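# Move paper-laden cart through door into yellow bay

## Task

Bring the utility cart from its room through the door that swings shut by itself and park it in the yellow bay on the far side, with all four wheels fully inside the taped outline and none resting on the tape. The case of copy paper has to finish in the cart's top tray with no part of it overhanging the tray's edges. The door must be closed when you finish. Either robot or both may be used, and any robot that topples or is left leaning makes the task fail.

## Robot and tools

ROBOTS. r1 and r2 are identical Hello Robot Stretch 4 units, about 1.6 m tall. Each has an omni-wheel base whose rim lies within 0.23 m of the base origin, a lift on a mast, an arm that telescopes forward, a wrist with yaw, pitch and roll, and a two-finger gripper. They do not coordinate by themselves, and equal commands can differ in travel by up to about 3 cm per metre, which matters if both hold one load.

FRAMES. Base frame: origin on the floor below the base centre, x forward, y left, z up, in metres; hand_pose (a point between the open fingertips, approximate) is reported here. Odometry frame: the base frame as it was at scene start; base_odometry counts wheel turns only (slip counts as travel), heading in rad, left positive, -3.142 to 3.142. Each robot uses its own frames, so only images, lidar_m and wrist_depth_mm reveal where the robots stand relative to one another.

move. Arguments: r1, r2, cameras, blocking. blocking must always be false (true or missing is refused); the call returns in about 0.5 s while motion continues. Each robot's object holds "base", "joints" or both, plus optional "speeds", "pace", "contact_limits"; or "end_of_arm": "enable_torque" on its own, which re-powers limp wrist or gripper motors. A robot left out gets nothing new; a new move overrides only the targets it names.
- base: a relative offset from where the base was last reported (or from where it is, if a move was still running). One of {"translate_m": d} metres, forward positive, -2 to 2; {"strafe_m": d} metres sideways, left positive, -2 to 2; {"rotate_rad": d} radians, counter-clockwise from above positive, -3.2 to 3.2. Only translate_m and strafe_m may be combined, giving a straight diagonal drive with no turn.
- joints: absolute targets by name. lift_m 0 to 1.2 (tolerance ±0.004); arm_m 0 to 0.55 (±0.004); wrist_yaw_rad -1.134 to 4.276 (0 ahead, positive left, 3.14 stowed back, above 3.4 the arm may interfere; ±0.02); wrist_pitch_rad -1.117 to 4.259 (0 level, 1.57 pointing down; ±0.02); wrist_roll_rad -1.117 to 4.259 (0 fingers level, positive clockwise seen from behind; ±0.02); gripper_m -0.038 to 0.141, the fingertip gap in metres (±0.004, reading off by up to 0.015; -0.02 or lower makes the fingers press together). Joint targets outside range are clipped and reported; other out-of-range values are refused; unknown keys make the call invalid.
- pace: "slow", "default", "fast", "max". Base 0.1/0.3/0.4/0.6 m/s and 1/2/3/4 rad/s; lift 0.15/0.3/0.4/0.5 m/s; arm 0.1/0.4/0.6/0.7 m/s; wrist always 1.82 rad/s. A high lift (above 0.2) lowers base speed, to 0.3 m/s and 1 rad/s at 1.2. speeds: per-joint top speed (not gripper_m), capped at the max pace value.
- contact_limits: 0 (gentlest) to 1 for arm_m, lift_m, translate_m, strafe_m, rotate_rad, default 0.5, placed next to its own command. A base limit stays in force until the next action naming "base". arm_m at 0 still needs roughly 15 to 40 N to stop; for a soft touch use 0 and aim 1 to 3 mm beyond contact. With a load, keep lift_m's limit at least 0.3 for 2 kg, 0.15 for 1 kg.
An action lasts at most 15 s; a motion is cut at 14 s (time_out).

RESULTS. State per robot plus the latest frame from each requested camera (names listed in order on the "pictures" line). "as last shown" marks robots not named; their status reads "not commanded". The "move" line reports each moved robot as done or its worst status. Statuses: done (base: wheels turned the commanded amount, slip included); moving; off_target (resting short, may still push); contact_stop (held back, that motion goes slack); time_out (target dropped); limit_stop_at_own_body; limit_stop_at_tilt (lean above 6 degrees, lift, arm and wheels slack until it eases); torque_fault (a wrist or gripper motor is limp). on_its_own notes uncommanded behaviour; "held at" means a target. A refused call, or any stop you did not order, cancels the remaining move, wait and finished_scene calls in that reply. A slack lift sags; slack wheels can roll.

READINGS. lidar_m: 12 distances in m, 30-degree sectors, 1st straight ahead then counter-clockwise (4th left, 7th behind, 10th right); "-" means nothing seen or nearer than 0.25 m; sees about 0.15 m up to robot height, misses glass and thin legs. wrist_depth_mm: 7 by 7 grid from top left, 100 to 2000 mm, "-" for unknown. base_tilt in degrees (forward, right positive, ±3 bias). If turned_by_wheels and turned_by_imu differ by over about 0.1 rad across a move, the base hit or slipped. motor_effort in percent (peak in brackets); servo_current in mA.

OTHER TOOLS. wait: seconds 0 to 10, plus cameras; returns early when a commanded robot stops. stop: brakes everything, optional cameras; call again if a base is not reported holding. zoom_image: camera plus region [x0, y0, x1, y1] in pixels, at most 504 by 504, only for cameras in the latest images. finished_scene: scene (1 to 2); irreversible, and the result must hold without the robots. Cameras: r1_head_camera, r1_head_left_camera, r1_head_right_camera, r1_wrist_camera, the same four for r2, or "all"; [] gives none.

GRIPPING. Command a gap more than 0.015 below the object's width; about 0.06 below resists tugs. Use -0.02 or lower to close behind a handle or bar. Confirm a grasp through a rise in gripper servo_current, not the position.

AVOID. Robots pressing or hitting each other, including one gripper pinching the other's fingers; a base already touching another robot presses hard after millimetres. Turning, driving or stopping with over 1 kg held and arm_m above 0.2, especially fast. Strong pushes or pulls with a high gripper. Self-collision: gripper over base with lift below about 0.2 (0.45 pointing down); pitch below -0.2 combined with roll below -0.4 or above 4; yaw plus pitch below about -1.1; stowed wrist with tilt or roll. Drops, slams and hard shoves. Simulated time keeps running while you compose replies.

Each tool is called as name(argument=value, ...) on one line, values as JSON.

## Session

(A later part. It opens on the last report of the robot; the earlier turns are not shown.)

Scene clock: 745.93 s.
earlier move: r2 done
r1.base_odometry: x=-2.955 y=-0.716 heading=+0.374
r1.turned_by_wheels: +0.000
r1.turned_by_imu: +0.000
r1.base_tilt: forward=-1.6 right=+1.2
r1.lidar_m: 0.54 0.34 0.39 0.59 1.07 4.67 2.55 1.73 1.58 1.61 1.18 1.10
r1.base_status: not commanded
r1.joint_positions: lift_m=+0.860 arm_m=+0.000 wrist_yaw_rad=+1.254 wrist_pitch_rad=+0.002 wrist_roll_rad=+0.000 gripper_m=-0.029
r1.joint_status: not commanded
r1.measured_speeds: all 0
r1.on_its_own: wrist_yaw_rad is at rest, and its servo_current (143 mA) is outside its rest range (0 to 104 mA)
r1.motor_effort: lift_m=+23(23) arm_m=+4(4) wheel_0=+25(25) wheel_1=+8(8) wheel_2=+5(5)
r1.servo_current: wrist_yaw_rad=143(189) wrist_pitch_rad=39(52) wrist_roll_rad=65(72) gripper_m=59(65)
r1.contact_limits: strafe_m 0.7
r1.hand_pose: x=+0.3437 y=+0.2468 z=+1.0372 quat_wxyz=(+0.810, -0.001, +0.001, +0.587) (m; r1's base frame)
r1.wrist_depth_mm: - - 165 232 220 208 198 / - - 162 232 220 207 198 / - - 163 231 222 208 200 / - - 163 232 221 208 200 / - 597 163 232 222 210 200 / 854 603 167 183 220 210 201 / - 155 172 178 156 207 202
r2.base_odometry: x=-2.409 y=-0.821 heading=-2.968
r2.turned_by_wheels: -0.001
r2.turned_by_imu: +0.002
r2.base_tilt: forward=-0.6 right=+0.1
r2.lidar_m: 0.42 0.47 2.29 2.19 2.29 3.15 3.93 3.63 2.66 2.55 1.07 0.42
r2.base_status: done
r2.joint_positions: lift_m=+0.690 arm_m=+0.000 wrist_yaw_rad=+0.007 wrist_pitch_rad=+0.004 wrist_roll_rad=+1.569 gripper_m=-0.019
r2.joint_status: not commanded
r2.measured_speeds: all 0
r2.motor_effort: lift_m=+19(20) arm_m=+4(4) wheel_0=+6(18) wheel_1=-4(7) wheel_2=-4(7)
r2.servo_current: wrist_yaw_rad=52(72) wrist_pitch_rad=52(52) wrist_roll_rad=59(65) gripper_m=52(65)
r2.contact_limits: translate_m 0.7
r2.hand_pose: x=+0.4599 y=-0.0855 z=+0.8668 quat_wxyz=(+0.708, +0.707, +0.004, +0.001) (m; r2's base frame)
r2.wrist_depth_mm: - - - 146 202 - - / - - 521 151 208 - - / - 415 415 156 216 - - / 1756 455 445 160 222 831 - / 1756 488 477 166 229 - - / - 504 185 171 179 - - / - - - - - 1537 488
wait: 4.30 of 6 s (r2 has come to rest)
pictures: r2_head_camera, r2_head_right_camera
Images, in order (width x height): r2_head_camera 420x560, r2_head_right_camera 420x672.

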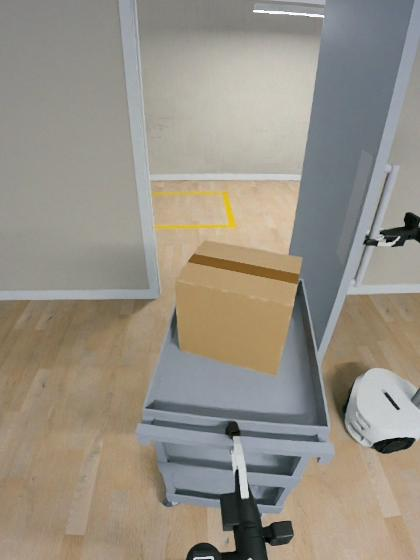

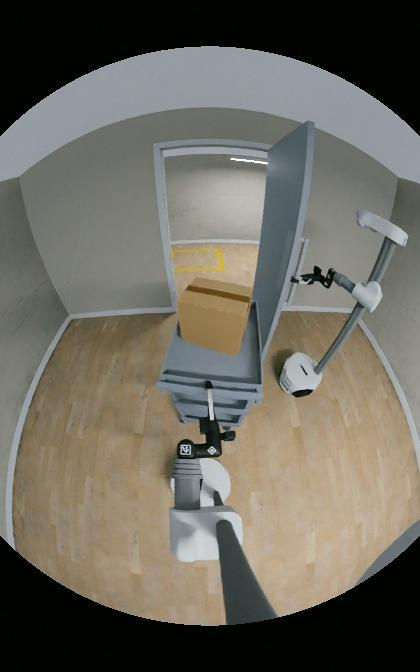

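move(blocking=false, cameras=[], r2={"base":{"translate_m":0.35,"strafe_m":-0.13},"pace":"slow","contact_limits":{"translate_m":0.7}})

wait(seconds=6, cameras=["r2_head_camera","r2_head_right_camera"])

Scene clock: 752.13 s.
move: r2 moving
r1.base_odometry: x=-2.955 y=-0.716 heading=+0.374
r1.turned_by_wheels: +0.000
r1.turned_by_imu: +0.000
r1.base_tilt: forward=-1.6 right=+1.2
r1.lidar_m: 0.56 0.33 0.38 0.59 1.06 4.67 2.56 1.72 1.58 1.60 1.20 1.10
r1.base_status: not commanded
r1.joint_positions: lift_m=+0.860 arm_m=+0.000 wrist_yaw_rad=+1.254 wrist_pitch_rad=+0.002 wrist_roll_rad=+0.000 gripper_m=-0.029
r1.joint_status: not commanded
r1.measured_speeds: all 0
r1.motor_effort: lift_m=+23(23) arm_m=+4(4) wheel_0=+24(25) wheel_1=+8(8) wheel_2=+5(5)
r1.servo_current: wrist_yaw_rad=150(176) wrist_pitch_rad=39(52) wrist_roll_rad=52(65) gripper_m=52(59)
r1.contact_limits: strafe_m 0.7
r1.hand_pose: x=+0.3437 y=+0.2468 z=+1.0372 quat_wxyz=(+0.810, -0.001, +0.001, +0.587) (m; r1's base frame)
r1.wrist_depth_mm: - - 164 232 220 207 198 / - - 162 232 220 208 199 / - - 164 232 223 207 200 / - - 163 231 221 209 200 / - 591 163 232 221 209 200 / 831 609 169 185 220 209 202 / - 154 172 178 156 206 202
r2.base_odometry: x=-2.422 y=-0.818 heading=-2.968
r2.turned_by_wheels: +0.000
r2.turned_by_imu: +0.000
r2.base_tilt: forward=-0.7 right=+0.0
r2.lidar_m: 0.41 0.45 2.27 2.18 2.31 3.14 3.97 3.60 2.65 2.55 1.06 0.40
r2.base_status: translate_m moving; strafe_m moving
r2.joint_positions: lift_m=+0.690 arm_m=+0.000 wrist_yaw_rad=+0.002 wrist_pitch_rad=+0.004 wrist_roll_rad=+1.569 gripper_m=-0.019
r2.joint_status: not commanded
r2.measured_speeds: translate_m=+0.048 strafe_m=-0.018 rotate_rad=-0.006 lift_m=+0.000 arm_m=+0.000 wrist_yaw_rad=-0.021 wrist_pitch_rad=+0.000 wrist_roll_rad=+0.000
r2.motor_effort: lift_m=+19(20) arm_m=+4(4) wheel_0=+9(14) wheel_1=+5(7) wheel_2=-11(12)
r2.servo_current: wrist_yaw_rad=39(52) wrist_pitch_rad=39(46) wrist_roll_rad=33(52) gripper_m=59(65)
r2.contact_limits: translate_m 0.7
r2.hand_pose: x=+0.4595 y=-0.0868 z=+0.8668 quat_wxyz=(+0.708, +0.707, +0.002, -0.001) (m; r2's base frame)
r2.wrist_depth_mm: - - - 150 206 - - / - - 492 154 213 - - / - 415 418 157 217 820 - / - 445 445 162 224 820 - / 1708 - 469 167 228 - - / - 500 186 171 180 - - / - - - - 242 1618 480
pictures: none
No camera images: "cameras" was empty.

Scene clock: 756.60 s.
earlier move: r2 done
r1.base_odometry: x=-2.955 y=-0.716 heading=+0.374
r1.turned_by_wheels: +0.000
r1.turned_by_imu: +0.000
r1.base_tilt: forward=-1.6 right=+1.2
r1.lidar_m: 0.56 0.35 0.38 0.51 0.84 4.67 2.55 1.72 1.56 1.62 1.18 1.08
r1.base_status: not commanded
r1.joint_positions: lift_m=+0.860 arm_m=+0.000 wrist_yaw_rad=+1.254 wrist_pitch_rad=+0.002 wrist_roll_rad=+0.000 gripper_m=-0.029
r1.joint_status: not commanded
r1.measured_speeds: all 0
r1.on_its_own: wrist_yaw_rad is at rest, and its servo_current (150 mA) is outside its rest range (0 to 104 mA)
r1.motor_effort: lift_m=+23(23) arm_m=+4(4) wheel_0=+24(25) wheel_1=+8(8) wheel_2=+5(5)
r1.servo_current: wrist_yaw_rad=150(176) wrist_pitch_rad=39(52) wrist_roll_rad=46(65) gripper_m=59(65)
r1.contact_limits: strafe_m 0.7
r1.hand_pose: x=+0.3437 y=+0.2468 z=+1.0372 quat_wxyz=(+0.810, -0.001, +0.001, +0.587) (m; r1's base frame)
r1.wrist_depth_mm: - - 164 233 221 208 198 / - - 162 232 220 207 198 / - - 164 231 222 207 200 / - - 163 231 221 209 200 / - - 163 233 222 210 201 / 750 - 168 184 221 210 201 / - 149 164 177 155 206 202
r2.base_odometry: x=-2.776 y=-0.753 heading=-2.969
r2.turned_by_wheels: +0.000
r2.turned_by_imu: -0.001
r2.base_tilt: forward=-0.7 right=+0.1
r2.lidar_m: 0.41 0.46 2.37 2.31 2.39 3.29 - 3.47 2.53 2.43 0.78 0.44
r2.base_status: done
r2.joint_positions: lift_m=+0.690 arm_m=+0.000 wrist_yaw_rad=-0.004 wrist_pitch_rad=+0.004 wrist_roll_rad=+1.569 gripper_m=-0.019
r2.joint_status: not commanded
r2.measured_speeds: all 0
r2.motor_effort: lift_m=+19(20) arm_m=+4(4) wheel_0=+1(14) wheel_1=+5(7) wheel_2=-10(14)
r2.servo_current: wrist_yaw_rad=52(65) wrist_pitch_rad=46(52) wrist_roll_rad=39(59) gripper_m=59(65)
r2.contact_limits: translate_m 0.7
r2.hand_pose: x=+0.4589 y=-0.0885 z=+0.8668 quat_wxyz=(+0.708, +0.707, +0.000, -0.003) (m; r2's base frame)
r2.wrist_depth_mm: - - - 149 206 - - / - 455 449 153 211 - - / - 415 415 157 217 - - / - 452 445 161 224 831 - / - - 473 167 229 - - / - - 185 171 180 - - / - - - - - - 488
wait: 4.47 of 6 s (r2 has come to rest)
pictures: r2_head_camera, r2_head_right_camera
Images, in order (width x height): r2_head_camera 420x560, r2_head_right_camera 420x672.

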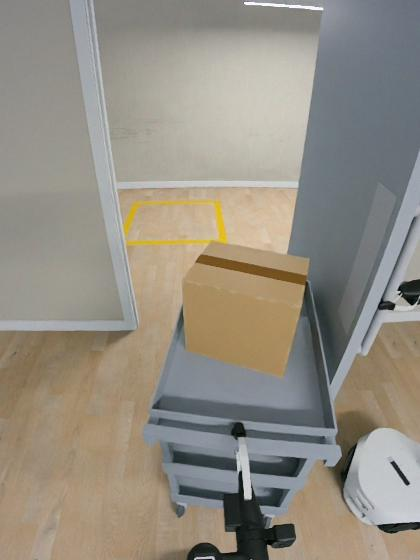

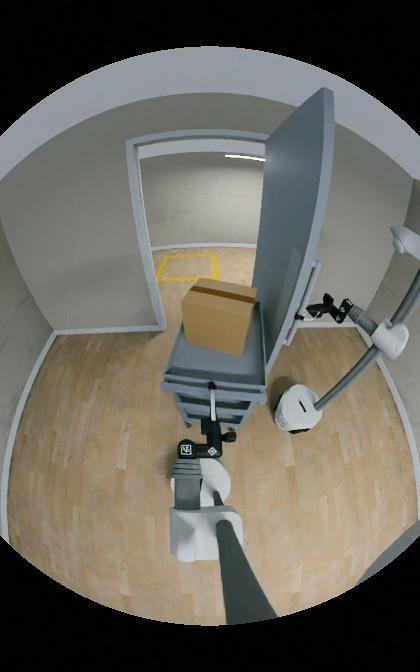

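move(blocking=false, cameras=[], r2={"base":{"translate_m":0.2,"strafe_m":-0.18},"pace":"slow","contact_limits":{"translate_m":0.7}})

wait(seconds=6, cameras=["r2_head_camera","r2_head_right_camera"])

Scene clock: 762.53 s.
move: r2 moving
r1.base_odometry: x=-2.955 y=-0.716 heading=+0.374
r1.turned_by_wheels: +0.000
r1.turned_by_imu: +0.000
r1.base_tilt: forward=-1.6 right=+1.2
r1.lidar_m: 0.56 0.34 0.38 0.50 0.82 4.67 2.58 1.73 1.59 1.61 1.20 1.09
r1.base_status: not commanded
r1.joint_positions: lift_m=+0.860 arm_m=+0.000 wrist_yaw_rad=+1.254 wrist_pitch_rad=+0.002 wrist_roll_rad=+0.000 gripper_m=-0.029
r1.joint_status: not commanded
r1.measured_speeds: all 0
r1.motor_effort: lift_m=+23(23) arm_m=+4(4) wheel_0=+24(25) wheel_1=+8(8) wheel_2=+5(5)
r1.servo_current: wrist_yaw_rad=143(163) wrist_pitch_rad=39(52) wrist_roll_rad=46(52) gripper_m=52(65)
r1.contact_limits: strafe_m 0.7
r1.hand_pose: x=+0.3437 y=+0.2468 z=+1.0372 quat_wxyz=(+0.810, -0.001, +0.001, +0.587) (m; r1's base frame)
r1.wrist_depth_mm: - - 165 233 220 208 198 / - - 162 232 220 207 199 / - - 164 232 224 208 199 / - - 163 231 221 208 200 / - - 163 232 221 209 201 / 750 - 167 185 220 210 202 / - 149 163 177 155 208 202
r2.base_odometry: x=-2.787 y=-0.746 heading=-2.969
r2.turned_by_wheels: -0.001
r2.turned_by_imu: +0.000
r2.base_tilt: forward=-0.7 right=+0.1
r2.lidar_m: 0.41 0.44 2.33 2.32 2.41 3.32 - 3.46 2.51 2.42 0.75 0.43
r2.base_status: translate_m moving; strafe_m moving
r2.joint_positions: lift_m=+0.690 arm_m=+0.000 wrist_yaw_rad=-0.004 wrist_pitch_rad=+0.004 wrist_roll_rad=+1.569 gripper_m=-0.019
r2.joint_status: not commanded
r2.measured_speeds: translate_m=+0.038 strafe_m=-0.034 rotate_rad=+0.002 lift_m=+0.000 arm_m=+0.000 wrist_yaw_rad=+0.000 wrist_pitch_rad=+0.000 wrist_roll_rad=+0.000
r2.motor_effort: lift_m=+19(20) arm_m=+4(4) wheel_0=+9(10) wheel_1=-4(5) wheel_2=-14(14)
r2.servo_current: wrist_yaw_rad=39(59) wrist_pitch_rad=39(52) wrist_roll_rad=39(52) gripper_m=65(65)
r2.contact_limits: translate_m 0.7
r2.hand_pose: x=+0.4589 y=-0.0885 z=+0.8668 quat_wxyz=(+0.708, +0.707, +0.000, -0.003) (m; r2's base frame)
r2.wrist_depth_mm: - - - 148 205 - - / - 459 445 152 210 - - / - 415 415 156 216 - - / - 449 442 161 223 820 - / - - 473 167 229 - - / - - 184 170 180 - - / - - - - 242 - 492
pictures: none
No camera images: "cameras" was empty.

Scene clock: 765.97 s.
earlier move: r2 done
r1.base_odometry: x=-2.955 y=-0.717 heading=+0.372
r1.turned_by_wheels: -0.001
r1.turned_by_imu: -0.001
r1.base_tilt: forward=-1.6 right=+1.3
r1.lidar_m: 0.56 0.32 0.36 0.47 0.59 4.67 2.56 1.73 1.59 1.62 1.18 1.10
r1.base_status: not commanded
r1.joint_positions: lift_m=+0.860 arm_m=+0.000 wrist_yaw_rad=+1.254 wrist_pitch_rad=+0.002 wrist_roll_rad=+0.000 gripper_m=-0.029
r1.joint_status: not commanded
r1.measured_speeds: all 0
r1.on_its_own: wrist_yaw_rad is at rest, and its servo_current (143 mA) is outside its rest range (0 to 104 mA)
r1.motor_effort: lift_m=+23(23) arm_m=+4(4) wheel_0=+14(25) wheel_1=+8(8) wheel_2=+0(5)
r1.servo_current: wrist_yaw_rad=143(176) wrist_pitch_rad=46(52) wrist_roll_rad=52(72) gripper_m=65(65)
r1.contact_limits: strafe_m 0.7
r1.hand_pose: x=+0.3437 y=+0.2468 z=+1.0372 quat_wxyz=(+0.810, -0.001, +0.001, +0.587) (m; r1's base frame)
r1.wrist_depth_mm: - - 160 229 216 206 197 / - - 160 229 217 206 198 / - - 160 230 218 206 198 / - - 159 231 217 207 198 / - - 159 229 219 207 200 / 544 544 158 199 216 208 200 / - 166 159 231 156 205 200
r2.base_odometry: x=-3.004 y=-0.610 heading=-2.968
r2.turned_by_wheels: +0.001
r2.turned_by_imu: +0.004
r2.base_tilt: forward=-0.7 right=+0.1
r2.lidar_m: 0.41 0.45 2.10 2.48 2.62 3.57 - 3.14 2.35 0.60 0.50 0.42
r2.base_status: done
r2.joint_positions: lift_m=+0.690 arm_m=+0.000 wrist_yaw_rad=+0.004 wrist_pitch_rad=+0.004 wrist_roll_rad=+1.569 gripper_m=-0.019
r2.joint_status: not commanded
r2.measured_speeds: all 0
r2.motor_effort: lift_m=+19(20) arm_m=+4(4) wheel_0=+13(19) wheel_1=-3(7) wheel_2=-6(14)
r2.servo_current: wrist_yaw_rad=39(72) wrist_pitch_rad=46(52) wrist_roll_rad=46(59) gripper_m=59(65)
r2.contact_limits: translate_m 0.7
r2.hand_pose: x=+0.4597 y=-0.0861 z=+0.8668 quat_wxyz=(+0.708, +0.707, +0.003, +0.000) (m; r2's base frame)
r2.wrist_depth_mm: 273 286 274 151 208 216 216 / - - - 154 212 - - / - - 525 158 218 798 - / - 427 427 162 224 831 - / - 462 452 168 229 - - / - - 469 170 180 - - / - - - - - - -
wait: 3.43 of 6 s (r2 has come to rest)
pictures: r2_head_camera, r2_head_right_camera
Images, in order (width x height): r2_head_camera 420x560, r2_head_right_camera 420x672.

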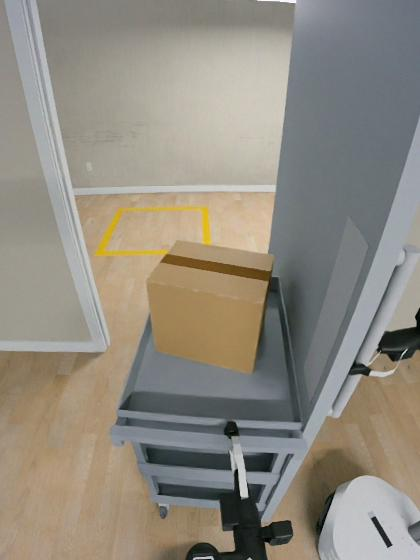

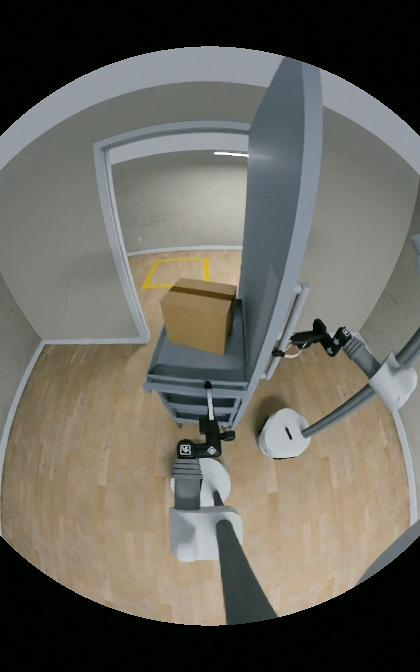

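move(blocking=false, cameras=[], r2={"base":{"translate_m":-0.35,"strafe_m":0.22},"pace":"slow","contact_limits":{"translate_m":0.7}})

wait(seconds=6, cameras=["r2_head_camera","r2_head_right_camera"])

Scene clock: 773.23 s.
move: r2 moving
r1.base_odometry: x=-2.955 y=-0.717 heading=+0.372
r1.turned_by_wheels: +0.000
r1.turned_by_imu: +0.000
r1.base_tilt: forward=-1.6 right=+1.3
r1.lidar_m: 0.54 0.32 0.38 0.50 0.61 4.66 2.60 1.74 1.59 1.61 1.21 1.08
r1.base_status: not commanded
r1.joint_positions: lift_m=+0.860 arm_m=+0.000 wrist_yaw_rad=+1.254 wrist_pitch_rad=+0.002 wrist_roll_rad=+0.000 gripper_m=-0.029
r1.joint_status: not commanded
r1.measured_speeds: all 0
r1.motor_effort: lift_m=+23(23) arm_m=+4(4) wheel_0=+15(15) wheel_1=+8(8) wheel_2=+0(0)
r1.servo_current: wrist_yaw_rad=143(163) wrist_pitch_rad=39(46) wrist_roll_rad=39(46) gripper_m=59(65)
r1.contact_limits: strafe_m 0.7
r1.hand_pose: x=+0.3437 y=+0.2468 z=+1.0372 quat_wxyz=(+0.810, -0.001, +0.001, +0.587) (m; r1's base frame)
r1.wrist_depth_mm: - - 158 229 216 206 197 / - - 160 229 216 207 198 / - - 160 229 218 206 198 / - - 160 230 219 206 198 / - - 159 230 219 208 199 / 559 554 160 199 216 208 200 / - 165 160 229 155 206 200
r2.base_odometry: x=-2.991 y=-0.615 heading=-2.968
r2.turned_by_wheels: +0.001
r2.turned_by_imu: +0.001
r2.base_tilt: forward=-0.7 right=+0.0
r2.lidar_m: 0.40 0.44 2.10 2.50 2.60 3.57 - 3.22 2.36 0.59 0.52 0.43
r2.base_status: translate_m moving; strafe_m moving
r2.joint_positions: lift_m=+0.690 arm_m=+0.000 wrist_yaw_rad=+0.005 wrist_pitch_rad=+0.004 wrist_roll_rad=+1.569 gripper_m=-0.019
r2.joint_status: not commanded
r2.measured_speeds: translate_m=-0.047 strafe_m=+0.030 rotate_rad=-0.002 lift_m=+0.000 arm_m=+0.000 wrist_yaw_rad=+0.000 wrist_pitch_rad=+0.000 wrist_roll_rad=+0.000
r2.motor_effort: lift_m=+19(19) arm_m=-4(4) wheel_0=-5(8) wheel_1=+4(4) wheel_2=+13(18)
r2.servo_current: wrist_yaw_rad=52(52) wrist_pitch_rad=39(52) wrist_roll_rad=39(52) gripper_m=59(65)
r2.contact_limits: translate_m 0.7
r2.hand_pose: x=+0.4598 y=-0.0859 z=+0.8668 quat_wxyz=(+0.708, +0.707, +0.003, +0.000) (m; r2's base frame)
r2.wrist_depth_mm: 257 266 276 153 210 216 218 / - - - 157 214 - - / - - 535 160 220 809 - / - 433 427 164 225 831 - / - 466 459 169 230 - - / - - 185 172 179 - - / - - 517 - 242 - -
pictures: none
No camera images: "cameras" was empty.

Scene clock: 778.03 s.
earlier move: r2 done
r1.base_odometry: x=-2.955 y=-0.716 heading=+0.373
r1.turned_by_wheels: +0.001
r1.turned_by_imu: +0.000
r1.base_tilt: forward=-1.6 right=+1.2
r1.lidar_m: 0.55 0.34 0.39 0.63 0.90 4.68 2.57 1.74 1.59 1.60 1.19 1.08
r1.base_status: not commanded
r1.joint_positions: lift_m=+0.860 arm_m=+0.000 wrist_yaw_rad=+1.254 wrist_pitch_rad=+0.002 wrist_roll_rad=+0.000 gripper_m=-0.029
r1.joint_status: not commanded
r1.measured_speeds: all 0
r1.on_its_own: wrist_yaw_rad is at rest, and its servo_current (156 mA) is outside its rest range (0 to 104 mA)
r1.motor_effort: lift_m=+23(23) arm_m=+4(4) wheel_0=+18(19) wheel_1=+8(8) wheel_2=+3(4)
r1.servo_current: wrist_yaw_rad=156(169) wrist_pitch_rad=33(52) wrist_roll_rad=39(65) gripper_m=59(65)
r1.contact_limits: strafe_m 0.7
r1.hand_pose: x=+0.3437 y=+0.2468 z=+1.0372 quat_wxyz=(+0.810, -0.001, +0.001, +0.587) (m; r1's base frame)
r1.wrist_depth_mm: - - 165 232 220 208 198 / - - 161 231 220 208 198 / - - 164 232 220 207 199 / - - 163 231 220 208 200 / - - 163 231 221 209 200 / 723 - 163 184 221 209 200 / - 149 163 178 155 206 202
r2.base_odometry: x=-2.621 y=-0.766 heading=-2.967
r2.turned_by_wheels: +0.000
r2.turned_by_imu: +0.001
r2.base_tilt: forward=-0.6 right=+0.1
r2.lidar_m: 0.39 0.40 2.36 2.29 2.37 3.28 4.18 3.48 2.56 2.48 0.88 0.43
r2.base_status: done
r2.joint_positions: lift_m=+0.690 arm_m=+0.000 wrist_yaw_rad=+0.006 wrist_pitch_rad=+0.005 wrist_roll_rad=+1.569 gripper_m=-0.019
r2.joint_status: not commanded
r2.measured_speeds: all 0
r2.motor_effort: lift_m=+19(20) arm_m=-4(4) wheel_0=-1(17) wheel_1=+6(6) wheel_2=+9(19)
r2.servo_current: wrist_yaw_rad=52(65) wrist_pitch_rad=39(52) wrist_roll_rad=46(65) gripper_m=59(65)
r2.contact_limits: translate_m 0.7
r2.hand_pose: x=+0.4599 y=-0.0856 z=+0.8668 quat_wxyz=(+0.708, +0.707, +0.004, +0.001) (m; r2's base frame)
r2.wrist_depth_mm: - - - 168 229 236 237 / - - - 170 230 1366 404 / - - - 171 231 809 - / - 449 436 231 233 831 - / 1661 449 445 174 235 854 - / 1537 466 186 174 178 - - / - 140 480 - - - -
wait: 4.80 of 6 s (r2 has come to rest)
pictures: r2_head_camera, r2_head_right_camera
Images, in order (width x height): r2_head_camera 420x560, r2_head_right_camera 420x672.

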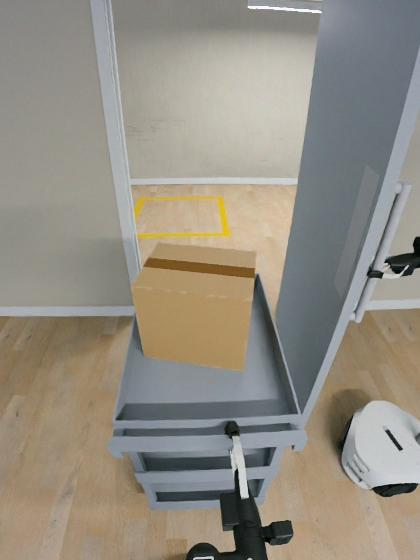

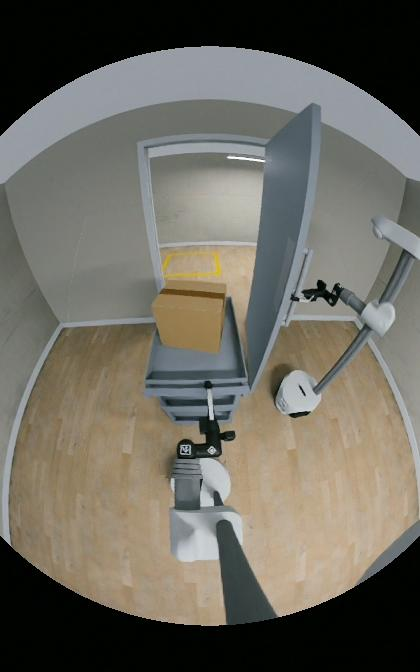

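move(blocking=false, cameras=[], r2={"base":{"translate_m":0.4,"strafe_m":0.04},"pace":"slow","contact_limits":{"translate_m":0.7}})

wait(seconds=6, cameras=["r2_head_camera","r2_head_right_camera"])

Scene clock: 783.97 s.
move: r2 moving
r1.base_odometry: x=-2.955 y=-0.716 heading=+0.373
r1.turned_by_wheels: +0.000
r1.turned_by_imu: +0.000
r1.base_tilt: forward=-1.6 right=+1.2
r1.lidar_m: 0.57 0.34 0.39 0.62 0.88 4.64 2.56 1.73 1.58 1.61 1.19 1.11
r1.base_status: not commanded
r1.joint_positions: lift_m=+0.860 arm_m=+0.000 wrist_yaw_rad=+1.254 wrist_pitch_rad=+0.002 wrist_roll_rad=+0.000 gripper_m=-0.029
r1.joint_status: not commanded
r1.measured_speeds: all 0
r1.motor_effort: lift_m=+23(23) arm_m=+4(4) wheel_0=+19(19) wheel_1=+8(8) wheel_2=+3(4)
r1.servo_current: wrist_yaw_rad=143(156) wrist_pitch_rad=46(52) wrist_roll_rad=39(65) gripper_m=65(65)
r1.contact_limits: strafe_m 0.7
r1.hand_pose: x=+0.3437 y=+0.2468 z=+1.0372 quat_wxyz=(+0.810, -0.001, +0.001, +0.587) (m; r1's base frame)
r1.wrist_depth_mm: - - 165 232 220 207 198 / - - 161 233 220 208 199 / - - 163 231 222 207 199 / - - 163 232 220 208 200 / - - 163 232 222 208 201 / 715 - 163 183 220 209 201 / - 149 163 177 155 207 202
r2.base_odometry: x=-2.633 y=-0.770 heading=-2.967
r2.turned_by_wheels: +0.000
r2.turned_by_imu: +0.001
r2.base_tilt: forward=-0.7 right=+0.0
r2.lidar_m: 0.40 0.40 2.36 2.26 2.38 3.26 4.19 3.52 2.59 2.47 0.87 0.44
r2.base_status: translate_m moving; strafe_m moving
r2.joint_positions: lift_m=+0.690 arm_m=+0.000 wrist_yaw_rad=+0.003 wrist_pitch_rad=+0.005 wrist_roll_rad=+1.569 gripper_m=-0.019
r2.joint_status: not commanded
r2.measured_speeds: translate_m=+0.049 strafe_m=+0.005 rotate_rad=-0.003 lift_m=+0.000 arm_m=+0.000 wrist_yaw_rad=-0.019 wrist_pitch_rad=+0.000 wrist_roll_rad=+0.000
r2.motor_effort: lift_m=+19(19) arm_m=-4(4) wheel_0=+11(11) wheel_1=+8(9) wheel_2=-13(13)
r2.servo_current: wrist_yaw_rad=39(65) wrist_pitch_rad=46(46) wrist_roll_rad=46(59) gripper_m=59(65)
r2.contact_limits: translate_m 0.7
r2.hand_pose: x=+0.4595 y=-0.0867 z=+0.8668 quat_wxyz=(+0.708, +0.707, +0.002, -0.001) (m; r2's base frame)
r2.wrist_depth_mm: - - - 171 211 237 - / - - - 171 231 1464 477 / - - - 172 232 809 - / - 564 436 231 233 831 - / - 445 442 173 233 854 - / 1537 459 186 173 180 - - / - 139 473 - 233 - -
pictures: none
No camera images: "cameras" was empty.

Scene clock: 788.77 s.
earlier move: r2 done
r1.base_odometry: x=-2.955 y=-0.716 heading=+0.373
r1.turned_by_wheels: +0.000
r1.turned_by_imu: +0.000
r1.base_tilt: forward=-1.6 right=+1.2
r1.lidar_m: 0.54 0.32 0.39 0.73 4.06 4.65 2.58 1.74 1.60 1.60 1.19 1.10
r1.base_status: not commanded
r1.joint_positions: lift_m=+0.860 arm_m=+0.000 wrist_yaw_rad=+1.254 wrist_pitch_rad=+0.002 wrist_roll_rad=+0.000 gripper_m=-0.029
r1.joint_status: not commanded
r1.measured_speeds: all 0
r1.on_its_own: wrist_yaw_rad is at rest, and its servo_current (143 mA) is outside its rest range (0 to 104 mA)
r1.motor_effort: lift_m=+23(23) arm_m=+4(4) wheel_0=+18(20) wheel_1=+8(8) wheel_2=+4(4)
r1.servo_current: wrist_yaw_rad=143(169) wrist_pitch_rad=46(52) wrist_roll_rad=46(65) gripper_m=59(65)
r1.contact_limits: strafe_m 0.7
r1.hand_pose: x=+0.3437 y=+0.2468 z=+1.0372 quat_wxyz=(+0.810, -0.001, +0.001, +0.587) (m; r1's base frame)
r1.wrist_depth_mm: 732 - 165 233 220 208 198 / 741 - 161 233 220 208 198 / 732 - 163 231 222 208 199 / 741 - 163 231 221 209 200 / 732 778 162 232 222 210 201 / 741 - 166 184 220 209 200 / - 155 169 178 156 206 202
r2.base_odometry: x=-3.008 y=-0.875 heading=-2.967
r2.turned_by_wheels: +0.000
r2.turned_by_imu: +0.000
r2.base_tilt: forward=-0.7 right=+0.1
r2.lidar_m: 0.30 0.29 1.98 2.23 2.34 3.24 - 3.54 2.63 0.75 0.61 0.49
r2.base_status: done
r2.joint_positions: lift_m=+0.690 arm_m=+0.000 wrist_yaw_rad=-0.003 wrist_pitch_rad=+0.005 wrist_roll_rad=+1.569 gripper_m=-0.019
r2.joint_status: not commanded
r2.measured_speeds: all 0
r2.motor_effort: lift_m=+19(20) arm_m=+4(4) wheel_0=+5(11) wheel_1=+6(9) wheel_2=-7(20)
r2.servo_current: wrist_yaw_rad=46(72) wrist_pitch_rad=46(52) wrist_roll_rad=46(59) gripper_m=59(65)
r2.contact_limits: translate_m 0.7
r2.hand_pose: x=+0.4590 y=-0.0882 z=+0.8668 quat_wxyz=(+0.708, +0.707, +0.001, -0.003) (m; r2's base frame)
r2.wrist_depth_mm: - - - 256 - 1661 1138 / - - - 246 - 1537 1160 / - - - 223 294 322 324 / - - - 202 265 1708 500 / - - - 187 246 778 - / - 424 184 169 179 - - / - 402 404 - 211 - -
wait: 4.80 of 6 s (r2 has come to rest)
pictures: r2_head_camera, r2_head_right_camera
Images, in order (width x height): r2_head_camera 420x560, r2_head_right_camera 420x672.

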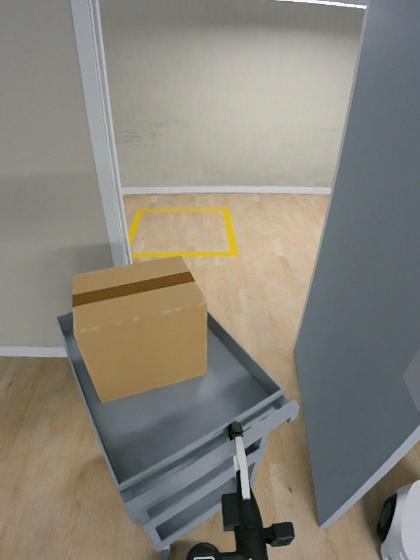

